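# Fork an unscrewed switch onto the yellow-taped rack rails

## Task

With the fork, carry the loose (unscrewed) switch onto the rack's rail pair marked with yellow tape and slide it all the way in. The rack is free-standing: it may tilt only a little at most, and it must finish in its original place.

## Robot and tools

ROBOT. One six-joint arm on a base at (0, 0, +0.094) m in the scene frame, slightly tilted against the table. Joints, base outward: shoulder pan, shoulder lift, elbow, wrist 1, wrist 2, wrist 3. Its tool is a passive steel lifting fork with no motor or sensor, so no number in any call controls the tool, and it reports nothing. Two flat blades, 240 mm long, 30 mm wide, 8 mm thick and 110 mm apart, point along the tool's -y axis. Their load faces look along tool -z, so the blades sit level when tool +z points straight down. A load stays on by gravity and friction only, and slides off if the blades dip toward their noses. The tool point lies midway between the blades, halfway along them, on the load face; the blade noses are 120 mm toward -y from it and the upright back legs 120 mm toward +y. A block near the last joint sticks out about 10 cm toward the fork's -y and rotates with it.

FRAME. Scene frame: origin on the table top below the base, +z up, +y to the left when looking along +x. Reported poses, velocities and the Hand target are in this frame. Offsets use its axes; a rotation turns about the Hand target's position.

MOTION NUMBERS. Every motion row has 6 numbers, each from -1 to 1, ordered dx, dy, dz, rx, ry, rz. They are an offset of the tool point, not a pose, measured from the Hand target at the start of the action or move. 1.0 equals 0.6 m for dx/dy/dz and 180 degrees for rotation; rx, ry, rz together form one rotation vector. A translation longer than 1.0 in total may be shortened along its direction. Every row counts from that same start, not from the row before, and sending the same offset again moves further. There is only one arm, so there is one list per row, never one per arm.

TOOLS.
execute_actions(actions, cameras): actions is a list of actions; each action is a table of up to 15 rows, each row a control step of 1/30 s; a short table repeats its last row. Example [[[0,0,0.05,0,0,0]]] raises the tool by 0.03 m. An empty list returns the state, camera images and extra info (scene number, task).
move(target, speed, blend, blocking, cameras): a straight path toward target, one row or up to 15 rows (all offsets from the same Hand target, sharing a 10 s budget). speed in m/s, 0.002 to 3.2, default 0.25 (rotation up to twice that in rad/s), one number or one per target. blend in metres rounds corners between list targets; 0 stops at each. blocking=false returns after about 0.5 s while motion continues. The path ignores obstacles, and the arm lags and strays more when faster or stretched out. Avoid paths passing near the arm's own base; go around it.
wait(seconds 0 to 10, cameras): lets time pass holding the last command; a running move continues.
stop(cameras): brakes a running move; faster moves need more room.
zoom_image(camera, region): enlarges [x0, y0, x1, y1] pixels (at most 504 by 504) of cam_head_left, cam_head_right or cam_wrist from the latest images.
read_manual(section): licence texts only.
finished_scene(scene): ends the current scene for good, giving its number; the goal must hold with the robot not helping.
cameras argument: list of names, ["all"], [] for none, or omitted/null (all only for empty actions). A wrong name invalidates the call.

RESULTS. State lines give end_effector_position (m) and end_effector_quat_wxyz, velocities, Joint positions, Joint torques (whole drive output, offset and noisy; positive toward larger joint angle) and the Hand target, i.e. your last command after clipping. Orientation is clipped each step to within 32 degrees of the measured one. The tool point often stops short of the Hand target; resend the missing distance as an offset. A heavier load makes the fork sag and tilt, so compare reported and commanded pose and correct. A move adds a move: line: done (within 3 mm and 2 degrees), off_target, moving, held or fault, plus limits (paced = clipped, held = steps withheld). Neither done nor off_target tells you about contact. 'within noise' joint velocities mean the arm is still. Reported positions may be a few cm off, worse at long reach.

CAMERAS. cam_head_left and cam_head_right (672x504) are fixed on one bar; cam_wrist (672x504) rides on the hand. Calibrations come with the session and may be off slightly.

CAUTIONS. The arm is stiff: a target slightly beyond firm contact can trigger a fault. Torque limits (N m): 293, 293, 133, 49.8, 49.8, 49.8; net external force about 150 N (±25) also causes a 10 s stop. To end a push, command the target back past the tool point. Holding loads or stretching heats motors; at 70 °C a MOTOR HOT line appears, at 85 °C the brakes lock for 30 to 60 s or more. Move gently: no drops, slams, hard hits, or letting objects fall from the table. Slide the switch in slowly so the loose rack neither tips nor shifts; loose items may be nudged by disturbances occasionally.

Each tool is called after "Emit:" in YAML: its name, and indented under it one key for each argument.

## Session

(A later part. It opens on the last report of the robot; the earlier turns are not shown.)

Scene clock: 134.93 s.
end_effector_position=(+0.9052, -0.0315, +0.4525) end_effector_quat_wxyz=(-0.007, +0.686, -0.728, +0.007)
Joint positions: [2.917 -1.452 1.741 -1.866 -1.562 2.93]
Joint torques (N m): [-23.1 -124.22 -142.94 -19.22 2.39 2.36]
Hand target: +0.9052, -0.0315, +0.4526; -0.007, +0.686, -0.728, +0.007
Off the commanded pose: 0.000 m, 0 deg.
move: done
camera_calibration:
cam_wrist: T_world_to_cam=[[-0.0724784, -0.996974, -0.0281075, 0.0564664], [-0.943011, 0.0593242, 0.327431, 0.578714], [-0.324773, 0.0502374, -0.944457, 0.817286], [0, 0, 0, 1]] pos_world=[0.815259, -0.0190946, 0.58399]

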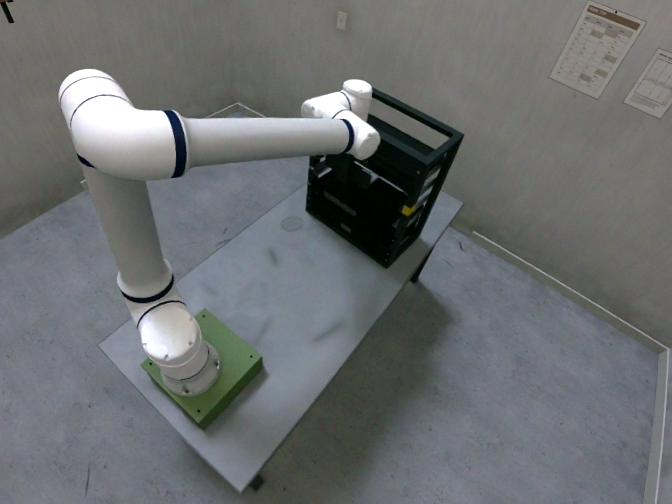

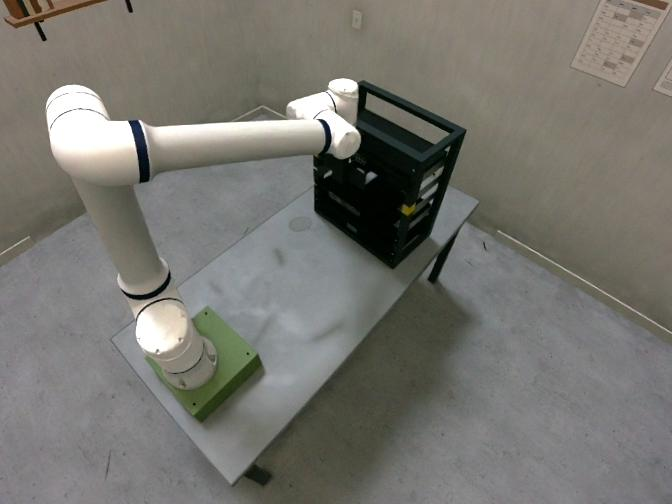

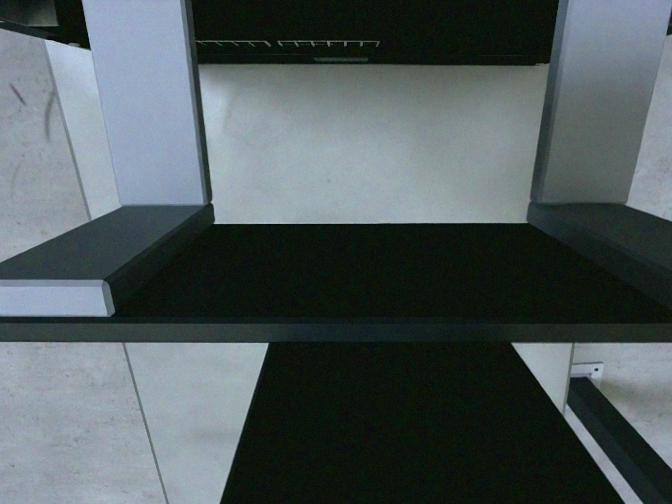

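Emit:
move:
  target: [-0.5333,0.0317,0,0,0,0]
  speed: 0.1
  cameras: ["all"]

Emit:
zoom_image:
  camera: "cam_head_right"
  region: [250, 70, 480, 280]

Emit:
zoom_image:
  camera: "cam_head_left"
  region: [250, 70, 480, 280]

Scene clock: 143.93 s.
end_effector_position=(+0.5854, -0.0125, +0.4526) end_effector_quat_wxyz=(-0.007, +0.686, -0.728, +0.007)
Joint positions: [2.754 -2.042 2.21 -1.743 -1.562 2.768]
Joint torques (N m): [-21.91 -52.78 -121.07 -18.44 5.87 -1.94]
Hand target: +0.5852, -0.0125, +0.4526; -0.007, +0.686, -0.728, +0.007
Off the commanded pose: 0.000 m, 0 deg.
move: done
camera_calibration:
cam_wrist: T_world_to_cam=[[-0.0724775, -0.996974, -0.0281006, 0.0522314], [-0.94298, 0.0593208, 0.327521, 0.27588], [-0.324863, 0.0502362, -0.944426, 0.712685], [0, 0, 0, 1]] pos_world=[0.495459, -0.0000945938, 0.58419]

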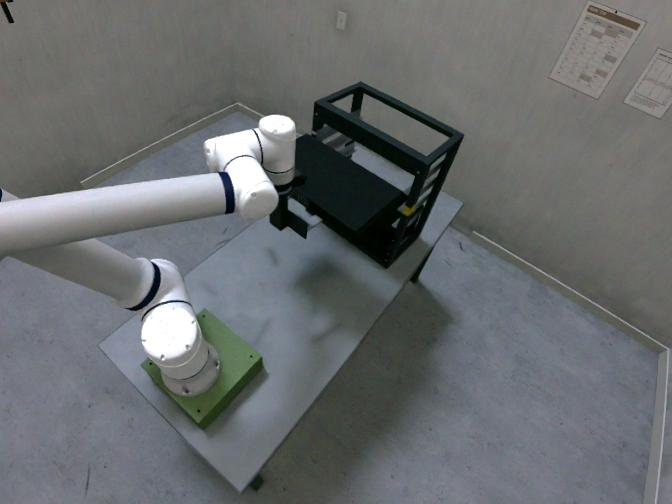

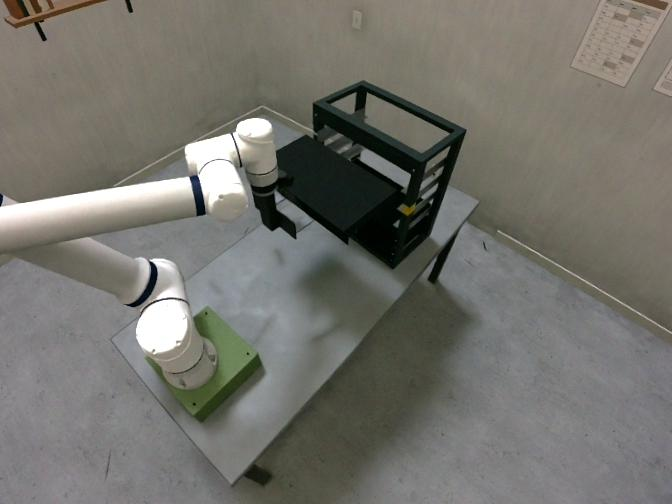

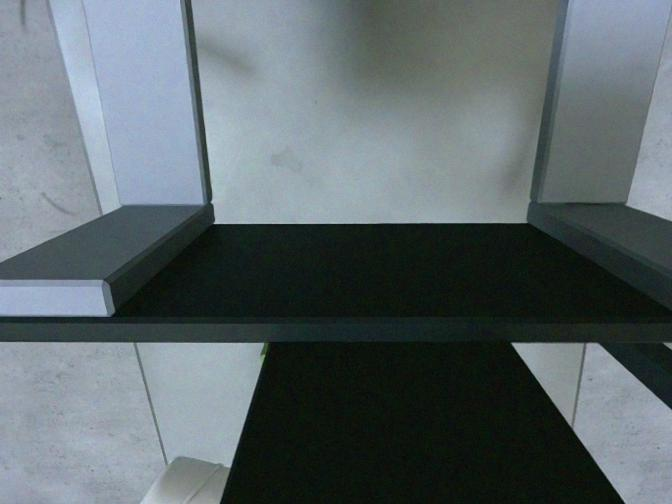

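Scaled by 2.191.

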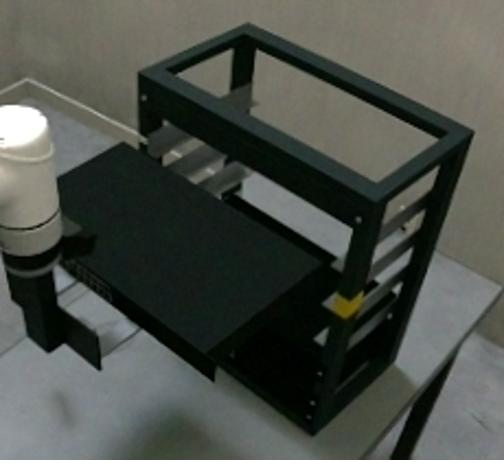

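Scaled by 2.191.

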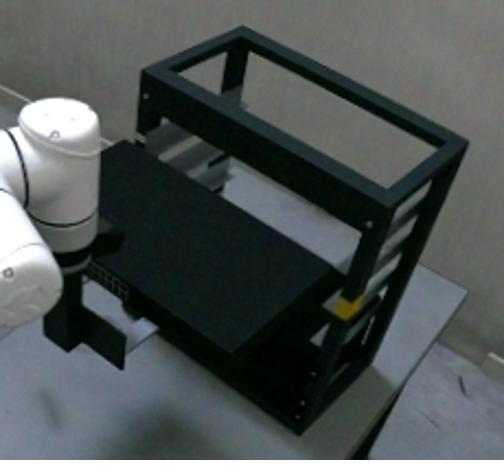

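Emit:
move:
  target:
    - [0,0,-0.156,0,0.006,0]
    - [0.2,-0.0119,-0.156,0,0.006,0]
  speed: 0.1
  cameras: ["all"]

Emit:
zoom_image:
  camera: "cam_head_right"
  region: [280, 80, 470, 270]

Emit:
zoom_image:
  camera: "cam_head_left"
  region: [280, 80, 470, 270]

Scene clock: 156.63 s.
end_effector_position=(+0.7051, -0.0196, +0.3590) end_effector_quat_wxyz=(-0.001, +0.686, -0.728, +0.000)
Joint positions: [2.842 -1.733 2.176 -2.001 -1.568 2.855]
Joint torques (N m): [6.55 -51.31 -139.44 -24.03 1.16 3.24]
Hand target: +0.7052, -0.0196, +0.3590; +0.000, +0.686, -0.728, +0.000
Off the commanded pose: 0.000 m, 0 deg.
move: done
camera_calibration:
cam_wrist: T_world_to_cam=[[-0.0729309, -0.996975, -0.0268588, 0.0510898], [-0.936652, 0.0592177, 0.34522, 0.408945], [-0.342586, 0.0503346, -0.938137, 0.673755], [0, 0, 0, 1]] pos_world=[0.617583, -0.00719469, 0.492271]

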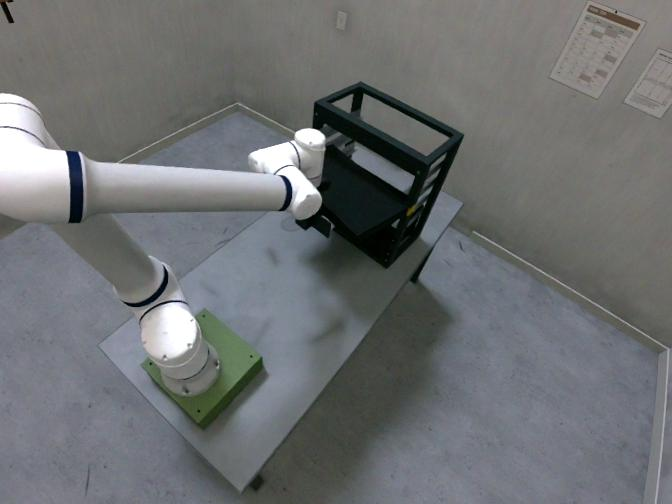

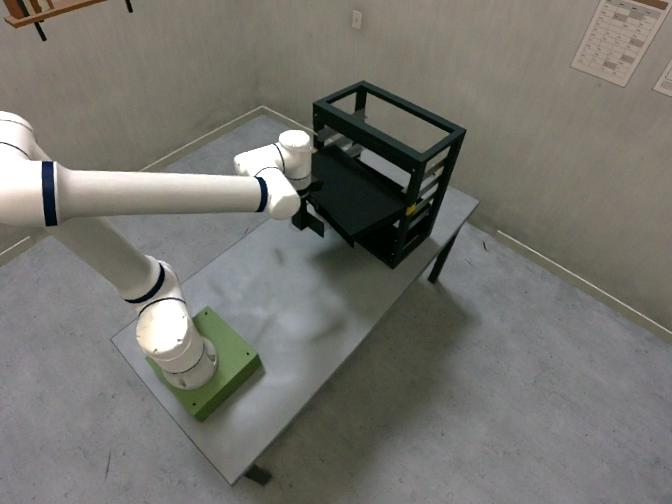

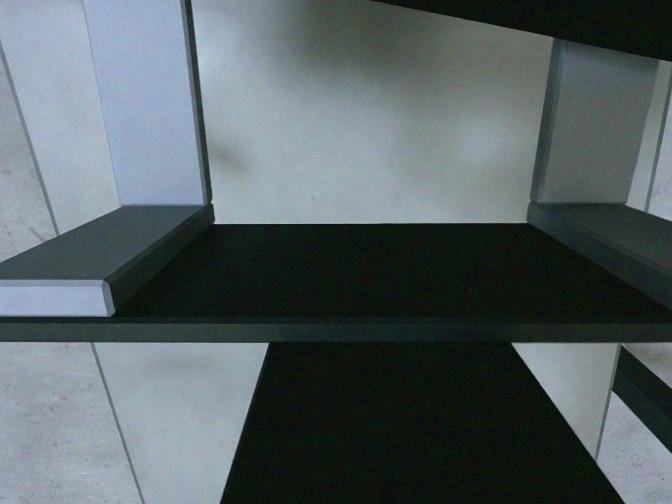

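Scaled by 2.653.

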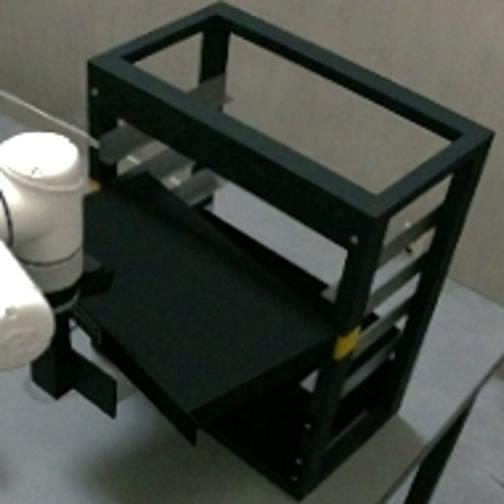

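Scaled by 2.653.

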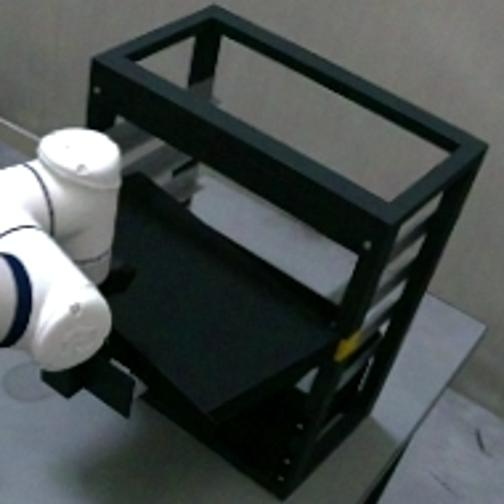

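Emit:
move:
  target: [-0.2167,0.0129,0.0,0,0,0]
  speed: 0.12
  cameras: ["all"]

Emit:
zoom_image:
  camera: "cam_head_right"
  region: [250, 80, 470, 300]

Emit:
zoom_image:
  camera: "cam_head_left"
  region: [250, 80, 470, 300]

Scene clock: 170.60 s.
end_effector_position=(+0.5754, -0.0119, +0.3590) end_effector_quat_wxyz=(+0.000, +0.686, -0.728, +0.000)
Joint positions: [2.751 -2.006 2.353 -1.904 -1.57 2.764]
Joint torques (N m): [-23.88 -52.11 -114.87 -17.41 5.54 -2.42]
Hand target: +0.5752, -0.0119, +0.3590; +0.000, +0.686, -0.728, +0.000
Off the commanded pose: 0.000 m, 0 deg.
move: done
camera_calibration:
cam_wrist: T_world_to_cam=[[-0.0729914, -0.996974, -0.0267315, 0.0492743], [-0.936647, 0.0593185, 0.345216, 0.287004], [-0.342586, 0.0502357, -0.938142, 0.628937], [0, 0, 0, 1]] pos_world=[0.487883, 0.000505408, 0.492271]

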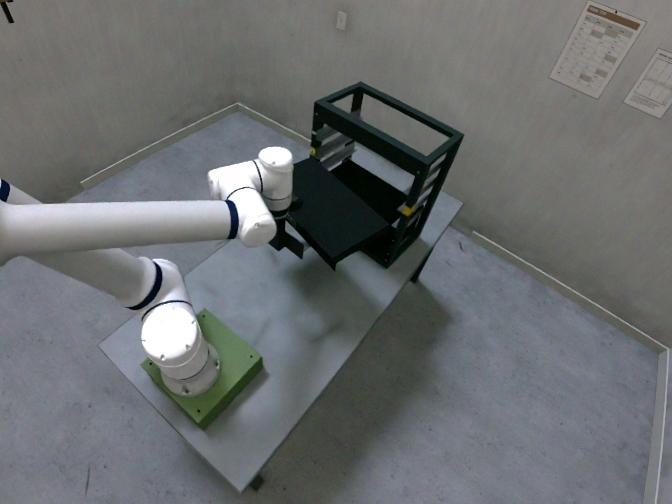

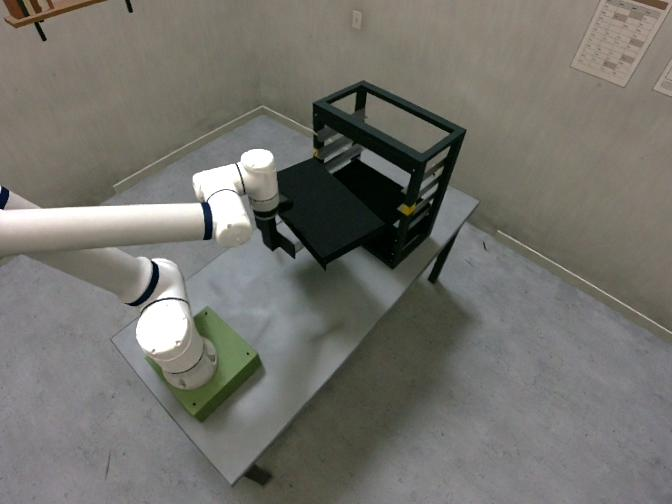

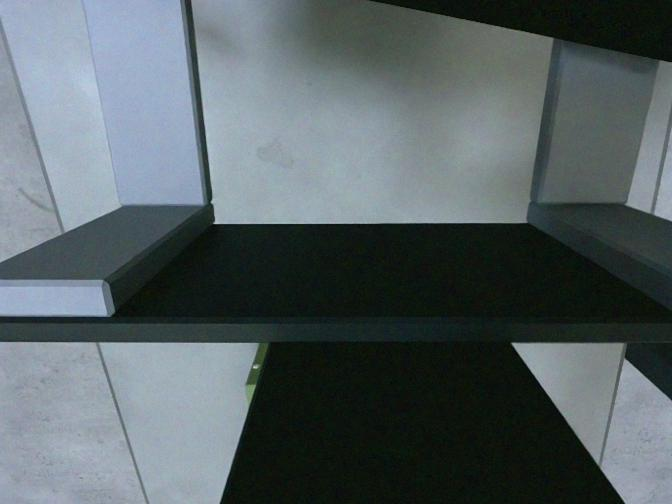

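Scaled by 2.291.

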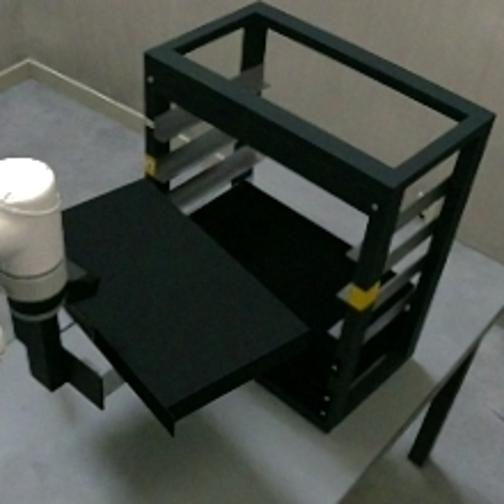

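Scaled by 2.291.

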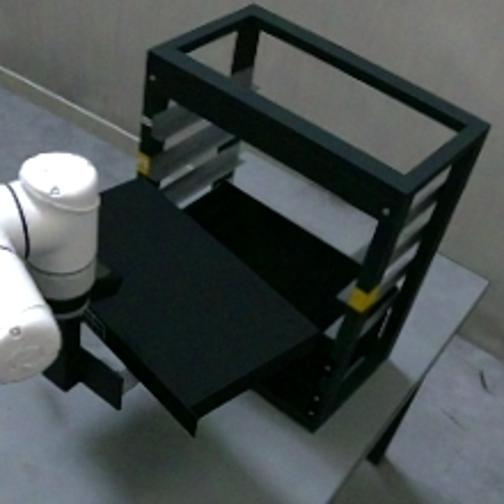

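Emit:
move:
  target: [0,0.015,0,0,0,0.0556]
  speed: 0.1
  cameras: ["all"]

Emit:
zoom_image:
  camera: "cam_head_right"
  region: [280, 80, 430, 230]

Emit:
zoom_image:
  camera: "cam_head_left"
  region: [280, 80, 430, 230]

Emit:
zoom_image:
  camera: "cam_head_left"
  region: [280, 180, 380, 280]

Emit:
zoom_image:
  camera: "cam_head_right"
  region: [280, 180, 380, 280]

Scene clock: 200.27 s.
end_effector_position=(+0.5752, -0.0029, +0.3590) end_effector_quat_wxyz=(-0.001, +0.746, -0.666, +0.000)
Joint positions: [2.713 -2.004 2.352 -1.905 -1.57 2.552]
Joint torques (N m): [-22.42 -22.5 -138.33 -21.63 6.88 -2.31]
Hand target: +0.5752, -0.0029, +0.3590; -0.001, +0.746, -0.665, +0.000
Off the commanded pose: 0.000 m, 0 deg.
move: done
camera_calibration:
cam_wrist: T_world_to_cam=[[0.101047, -0.994523, -0.0267155, -0.0419033], [-0.932756, -0.104044, 0.345169, 0.283663], [-0.346058, -0.00995943, -0.93816, 0.630279], [0, 0, 0, 1]] pos_world=[0.486936, -0.00588317, 0.492271]

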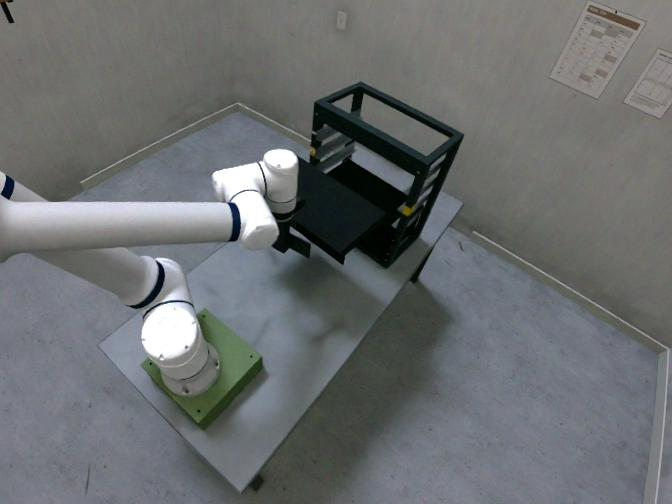

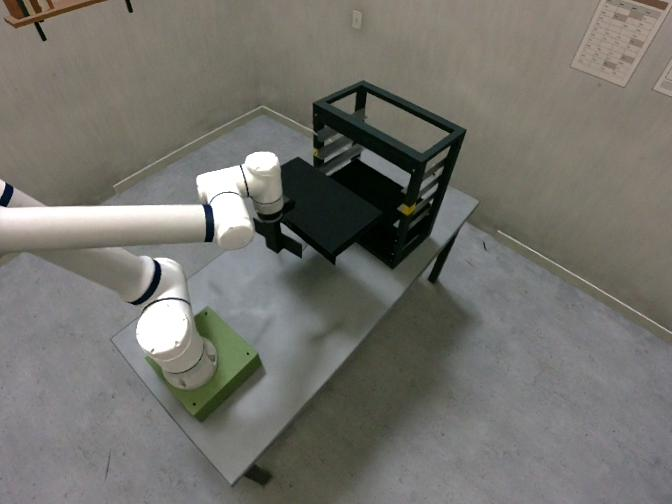

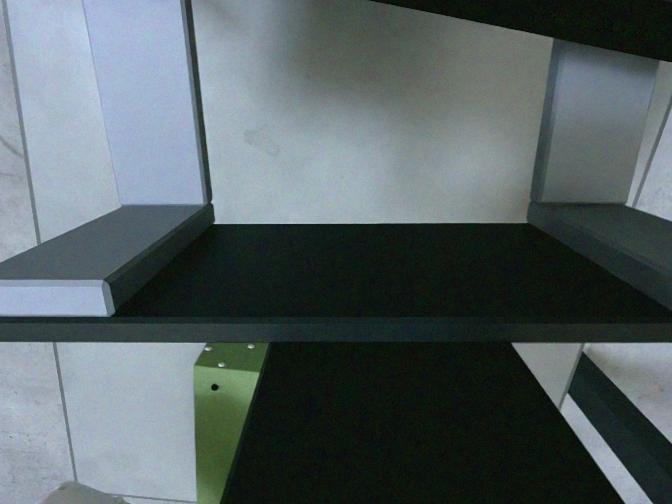

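Scaled by 3.360.

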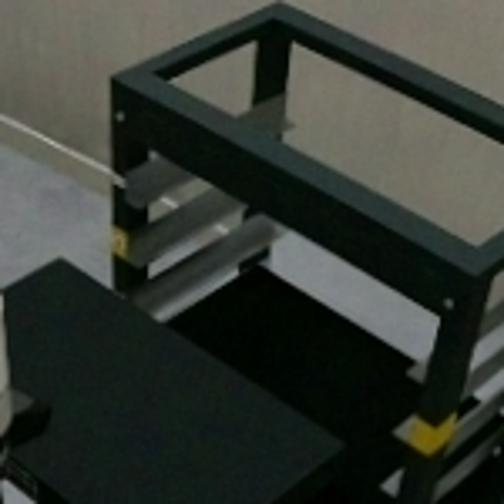

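Scaled by 3.360.

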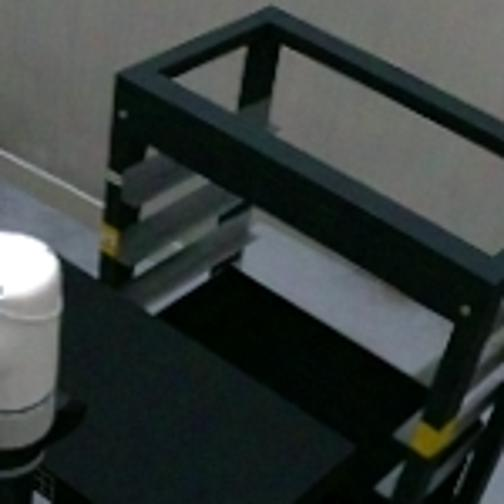

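Scaled by 5.040.

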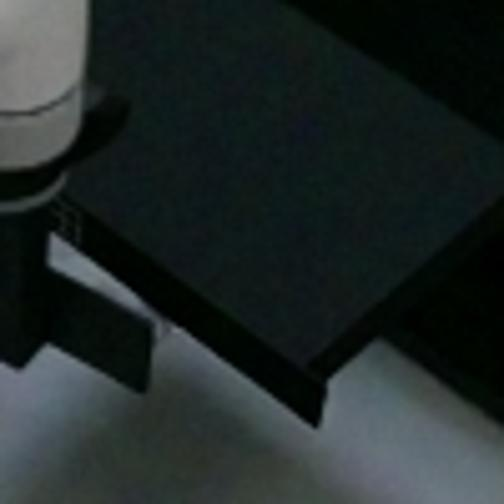

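Scaled by 5.040.

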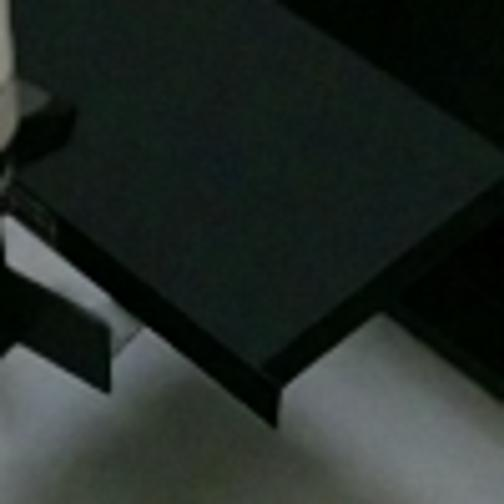

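Emit:
move:
  target: [0.155,-0.0147,0,0,0,0]
  speed: 0.1
  cameras: ["all"]

Emit:
zoom_image:
  camera: "cam_head_right"
  region: [370, 180, 430, 240]

Emit:
zoom_image:
  camera: "cam_head_left"
  region: [370, 180, 430, 240]

Emit:
zoom_image:
  camera: "cam_head_right"
  region: [300, 120, 360, 180]

Emit:
zoom_image:
  camera: "cam_head_left"
  region: [300, 120, 360, 180]

Scene clock: 212.50 s.
end_effector_position=(+0.6681, -0.0117, +0.3590) end_effector_quat_wxyz=(-0.001, +0.746, -0.665, +0.000)
Joint positions: [2.783 -1.801 2.229 -1.984 -1.569 2.622]
Joint torques (N m): [9.97 -45.52 -136.56 -21.92 3.11 3.2]
Hand target: +0.6682, -0.0117, +0.3590; -0.001, +0.746, -0.665, +0.000
Off the commanded pose: 0.000 m, 0 deg.
move: done
camera_calibration:
cam_wrist: T_world_to_cam=[[0.10143, -0.99448, -0.0268523, -0.0601857], [-0.932712, -0.10445, 0.345164, 0.36928], [-0.346063, -0.00996438, -0.938158, 0.662307], [0, 0, 0, 1]] pos_world=[0.579737, -0.0146828, 0.492271]

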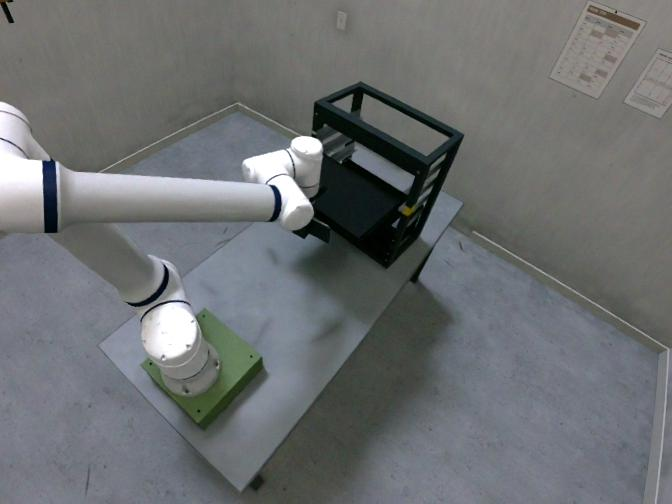

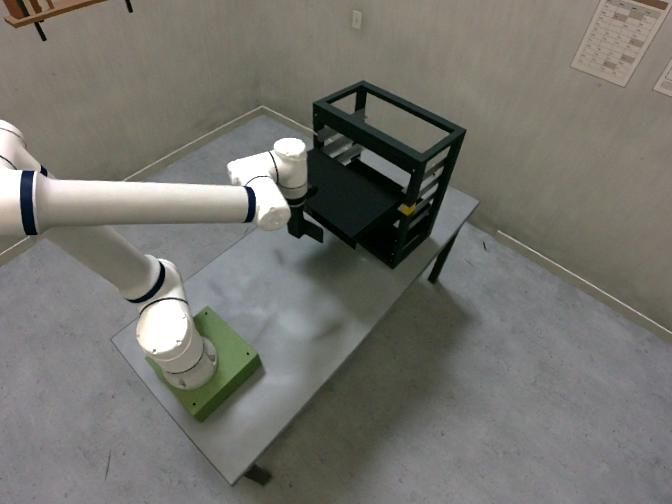

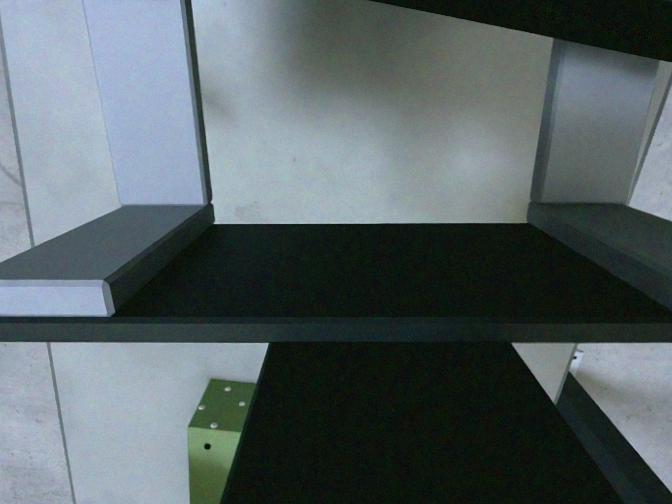

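Scaled by 8.400.

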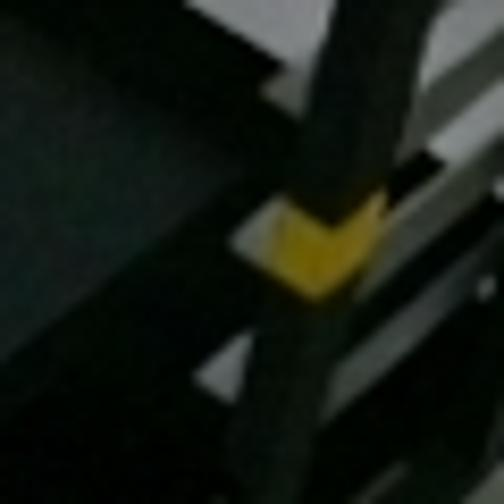

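Scaled by 8.400.

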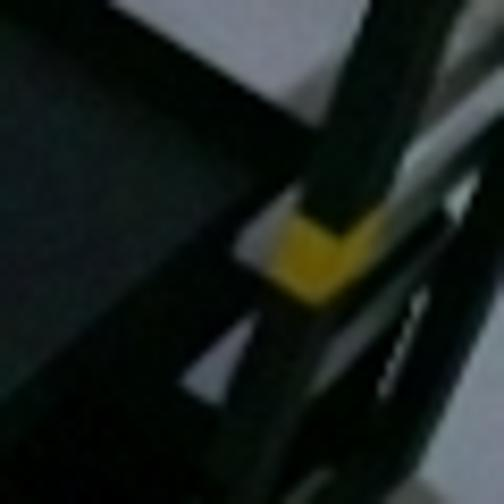

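Scaled by 8.400.

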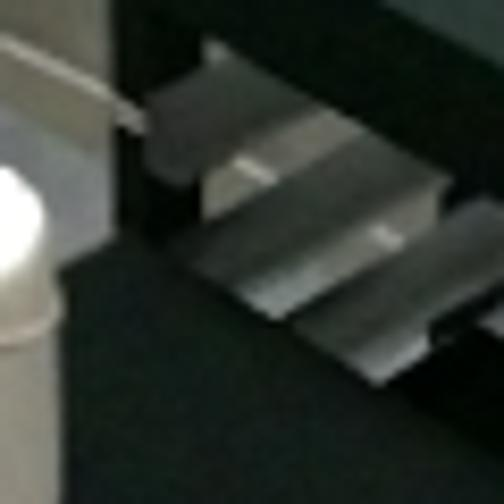

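Scaled by 8.400.

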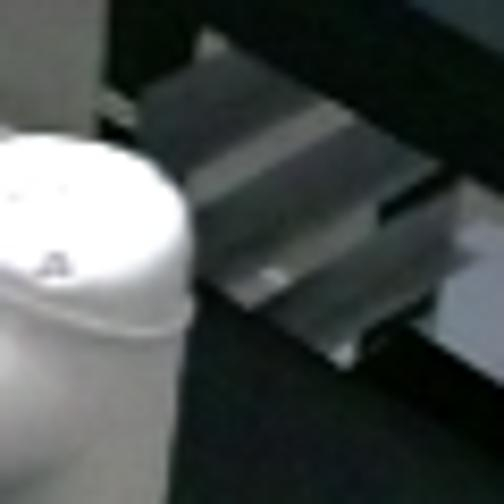

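Emit:
move:
  target: [0.1,-0.0063,0,0,0,0]
  speed: 0.06
  cameras: ["all"]

Emit:
zoom_image:
  camera: "cam_head_right"
  region: [290, 110, 440, 260]

Emit:
zoom_image:
  camera: "cam_head_left"
  region: [290, 110, 440, 260]

Scene clock: 220.27 s.
end_effector_position=(+0.7280, -0.0154, +0.3590) end_effector_quat_wxyz=(-0.001, +0.746, -0.665, +0.000)
Joint positions: [2.819 -1.687 2.139 -2.01 -1.568 2.658]
Joint torques (N m): [10.13 -58.77 -135.84 -21.94 5.82 3.35]
Hand target: +0.7282, -0.0155, +0.3590; -0.001, +0.746, -0.665, +0.000
Off the commanded pose: 0.000 m, 0 deg.
move: done
camera_calibration:
cam_wrist: T_world_to_cam=[[0.101463, -0.994479, -0.0267586, -0.0701177], [-0.932709, -0.104448, 0.345173, 0.424839], [-0.346063, -0.0100643, -0.938157, 0.683031], [0, 0, 0, 1]] pos_world=[0.639737, -0.0184826, 0.492271]

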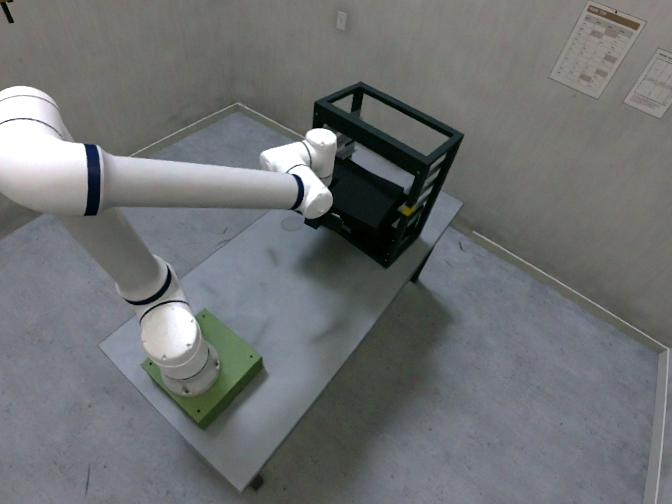

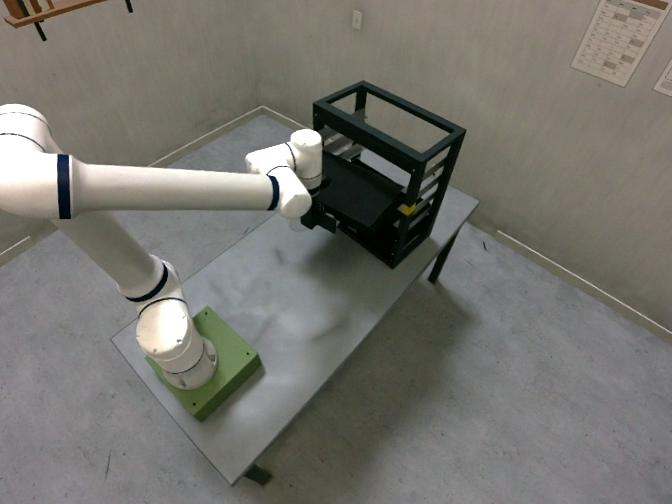

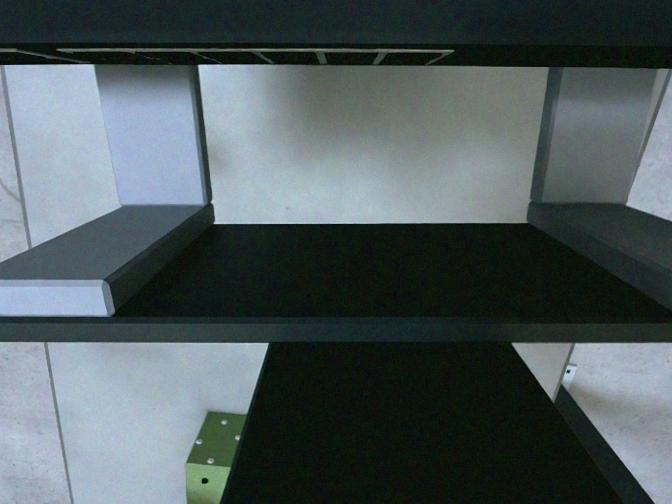

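Scaled by 3.360.

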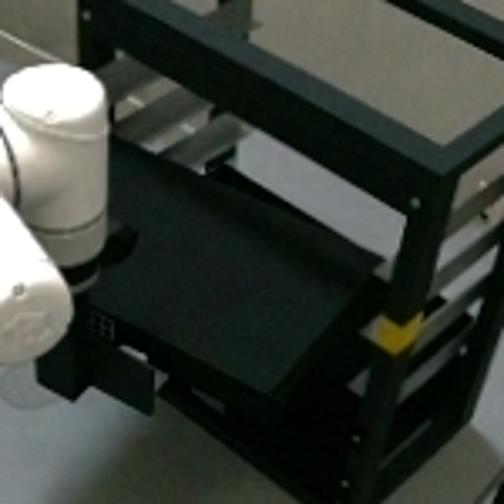

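Scaled by 3.360.

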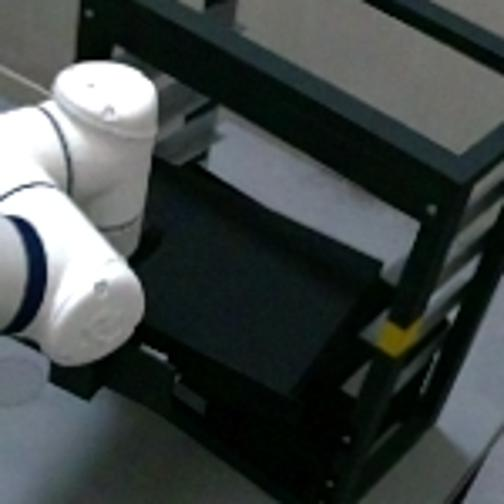

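Emit:
move:
  target:
    - [-0.2,0.0126,0,0,0,0]
    - [-0.24,0,0,0,0,-0.0556]
  speed: 0.12
  cameras: ["all"]

Emit:
zoom_image:
  camera: "cam_head_right"
  region: [280, 110, 430, 260]

Emit:
zoom_image:
  camera: "cam_head_left"
  region: [280, 110, 430, 260]

Scene clock: 228.27 s.
end_effector_position=(+0.5843, -0.0155, +0.3590) end_effector_quat_wxyz=(-0.001, +0.686, -0.728, +0.000)
Joint positions: [2.752 -1.985 2.342 -1.914 -1.57 2.765]
Joint torques (N m): [8.82 -53.28 -113.48 -16.71 1.07 3.1]
Hand target: +0.5842, -0.0155, +0.3590; +0.000, +0.686, -0.728, +0.000
Off the commanded pose: 0.000 m, 0 deg.
move: done
camera_calibration:
cam_wrist: T_world_to_cam=[[-0.0726768, -0.996997, -0.0267378, 0.046182], [-0.936669, 0.0590213, 0.345206, 0.29557], [-0.342592, 0.050133, -0.938146, 0.632172], [0, 0, 0, 1]] pos_world=[0.496784, -0.00309429, 0.492271]

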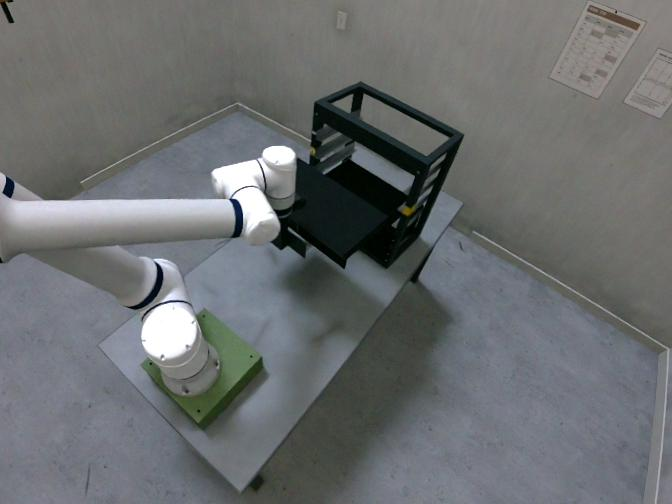

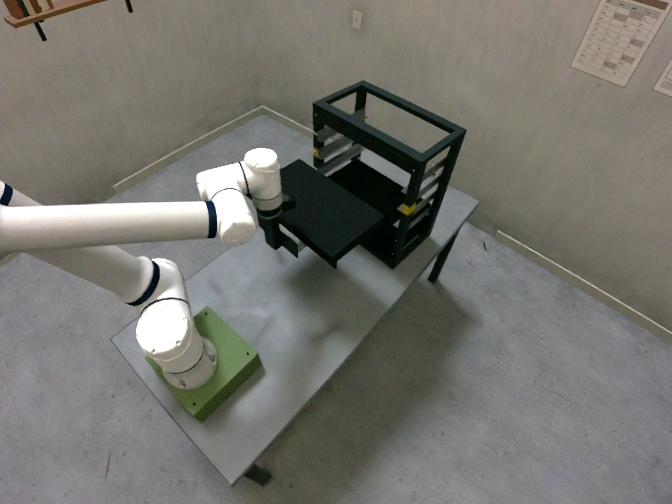

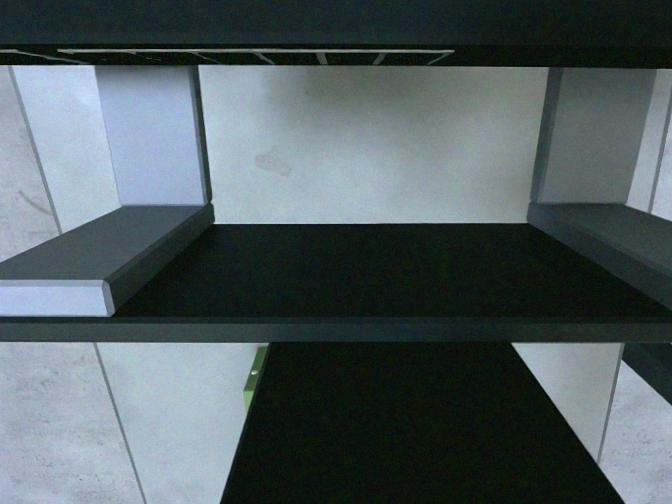

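Scaled by 3.360.

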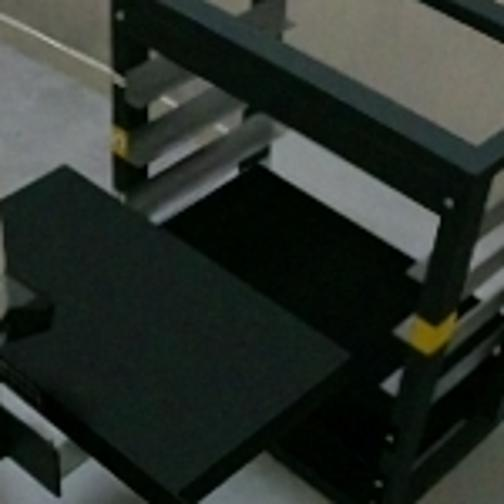

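Scaled by 3.360.

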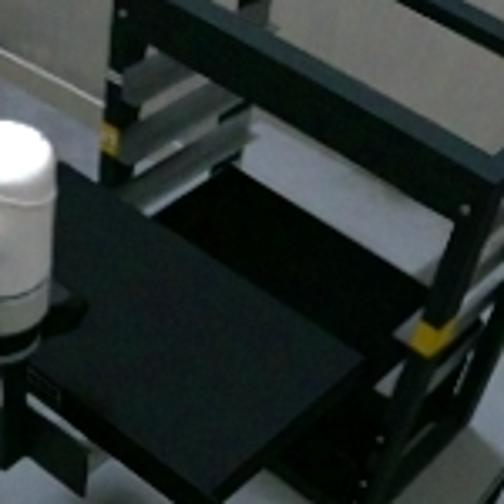

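Emit:
move:
  target: [0.25,-0.0137,0,0,0,-0.003]
  speed: 0.08
  cameras: ["all"]

Emit:
zoom_image:
  camera: "cam_head_right"
  region: [290, 110, 440, 260]

Emit:
zoom_image:
  camera: "cam_head_left"
  region: [290, 110, 440, 260]

Scene clock: 236.07 s.
end_effector_position=(+0.7340, -0.0237, +0.3591) end_effector_quat_wxyz=(-0.001, +0.682, -0.731, +0.000)
Joint positions: [2.855 -1.679 2.132 -2.011 -1.568 2.878]
Joint torques (N m): [11.1 -61.49 -133.19 -22.2 2.1 3.25]
Hand target: +0.7342, -0.0237, +0.3590; +0.000, +0.682, -0.731, +0.000
Off the commanded pose: 0.000 m, 0 deg.
move: done
camera_calibration:
cam_wrist: T_world_to_cam=[[-0.0823482, -0.996243, -0.0268101, 0.0559846], [-0.936065, 0.0680849, 0.345177, 0.436108], [-0.342055, 0.0535207, -0.938155, 0.683581], [0, 0, 0, 1]] pos_world=[0.646658, -0.0105038, 0.492271]

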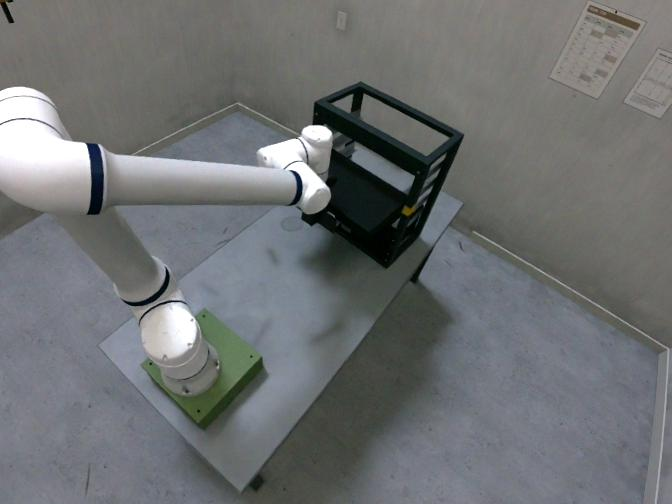

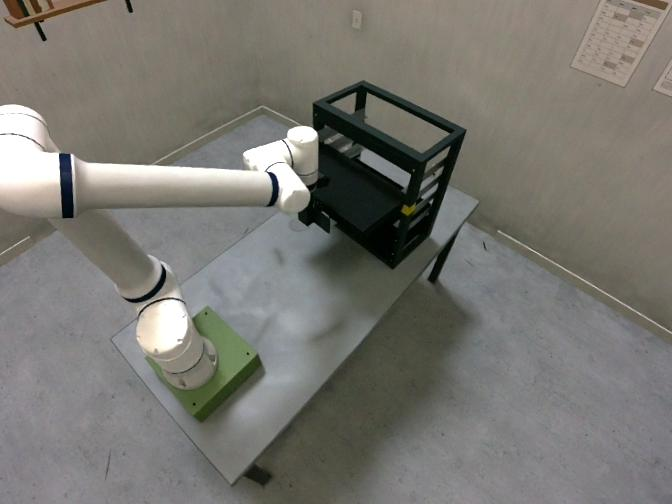

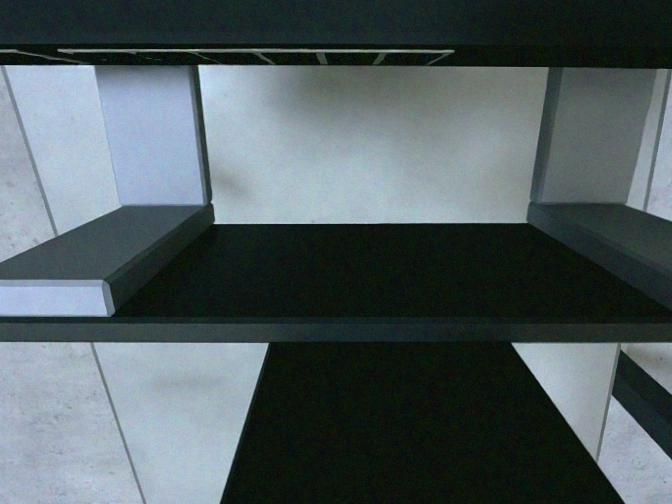

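Scaled by 3.360.

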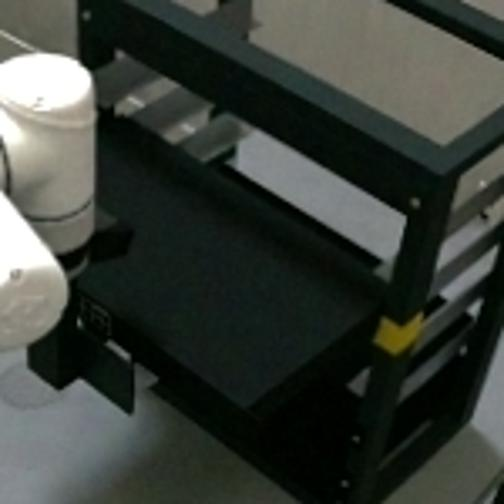

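Scaled by 3.360.

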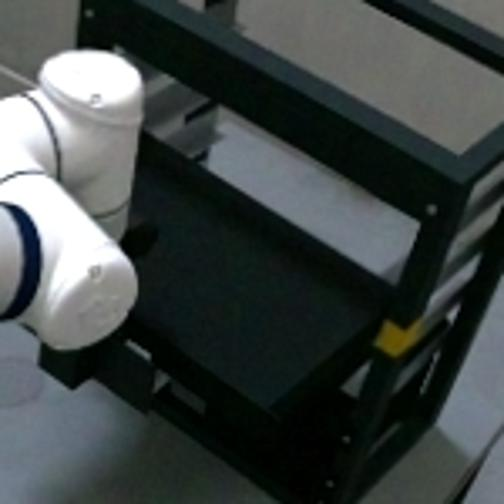

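Emit:
move:
  target: [0.2767,-0.0174,0,0,0,0]
  speed: 0.08
  cameras: ["all"]

Emit:
zoom_image:
  camera: "cam_head_right"
  region: [290, 80, 440, 260]

Emit:
zoom_image:
  camera: "cam_head_left"
  region: [290, 80, 440, 260]

Scene clock: 244.57 s.
end_effector_position=(+0.9001, -0.0341, +0.3590) end_effector_quat_wxyz=(-0.001, +0.682, -0.731, +0.000)
Joint positions: [2.916 -1.4 1.847 -2.005 -1.567 2.939]
Joint torques (N m): [10.83 -97.54 -135.75 -17.62 2.91 3.23]
Hand target: +0.9002, -0.0341, +0.3590; +0.000, +0.682, -0.731, +0.000
Off the commanded pose: 0.000 m, 0 deg.
move: done
camera_calibration:
cam_wrist: T_world_to_cam=[[-0.0823482, -0.996243, -0.0268101, 0.0592935], [-0.936065, 0.0680849, 0.345177, 0.592203], [-0.342055, 0.0535207, -0.938155, 0.740919], [0, 0, 0, 1]] pos_world=[0.812658, -0.0209038, 0.492271]

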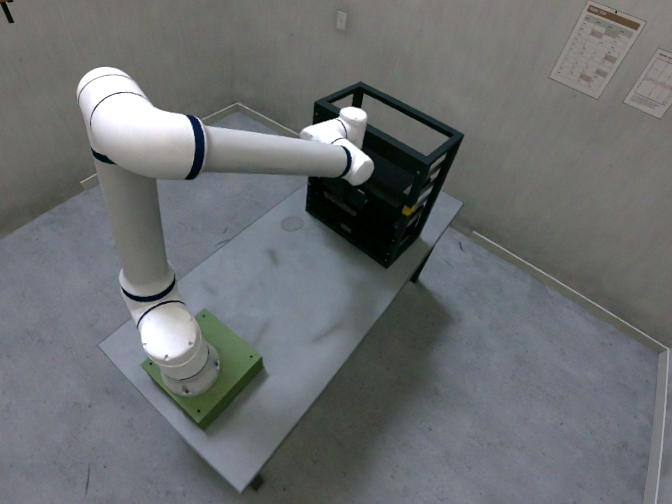

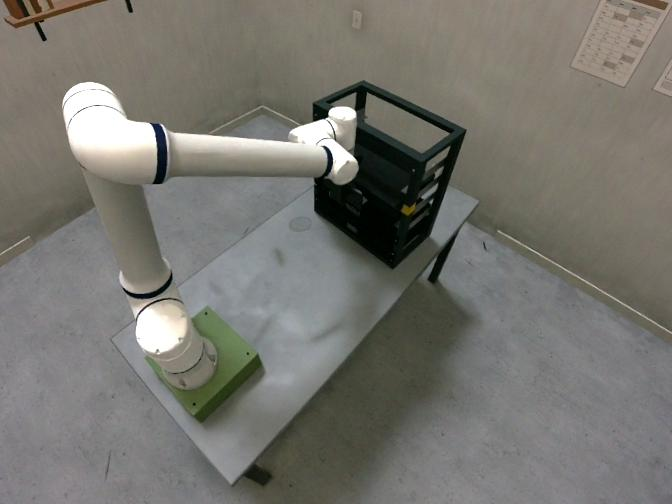

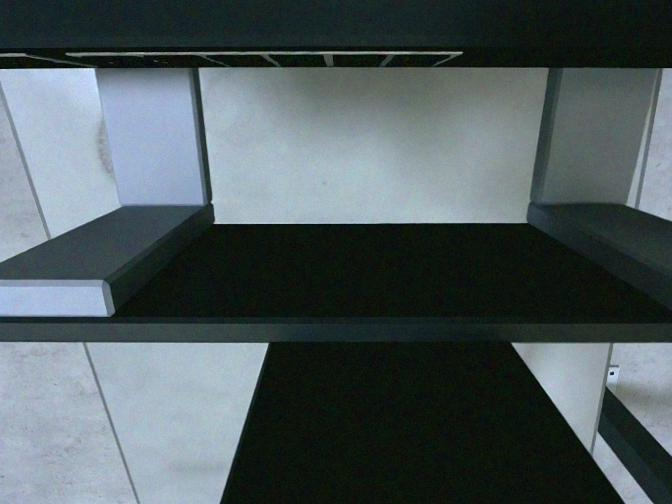

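Scaled by 2.800.

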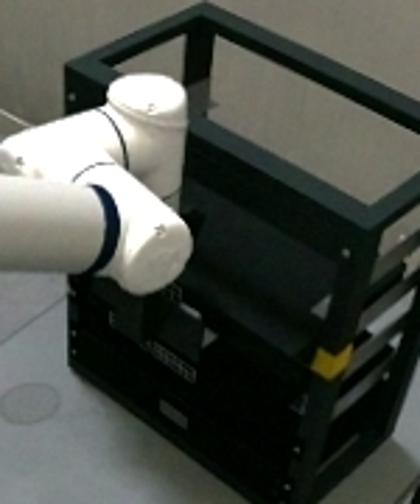

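Scaled by 2.800.

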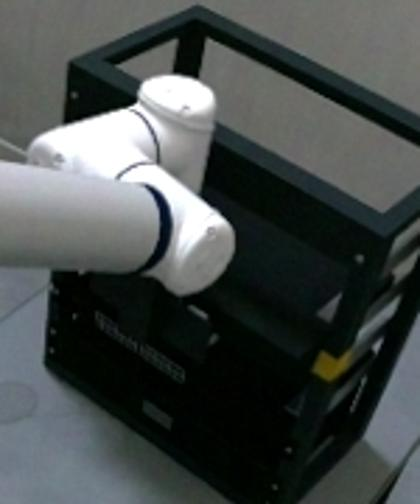

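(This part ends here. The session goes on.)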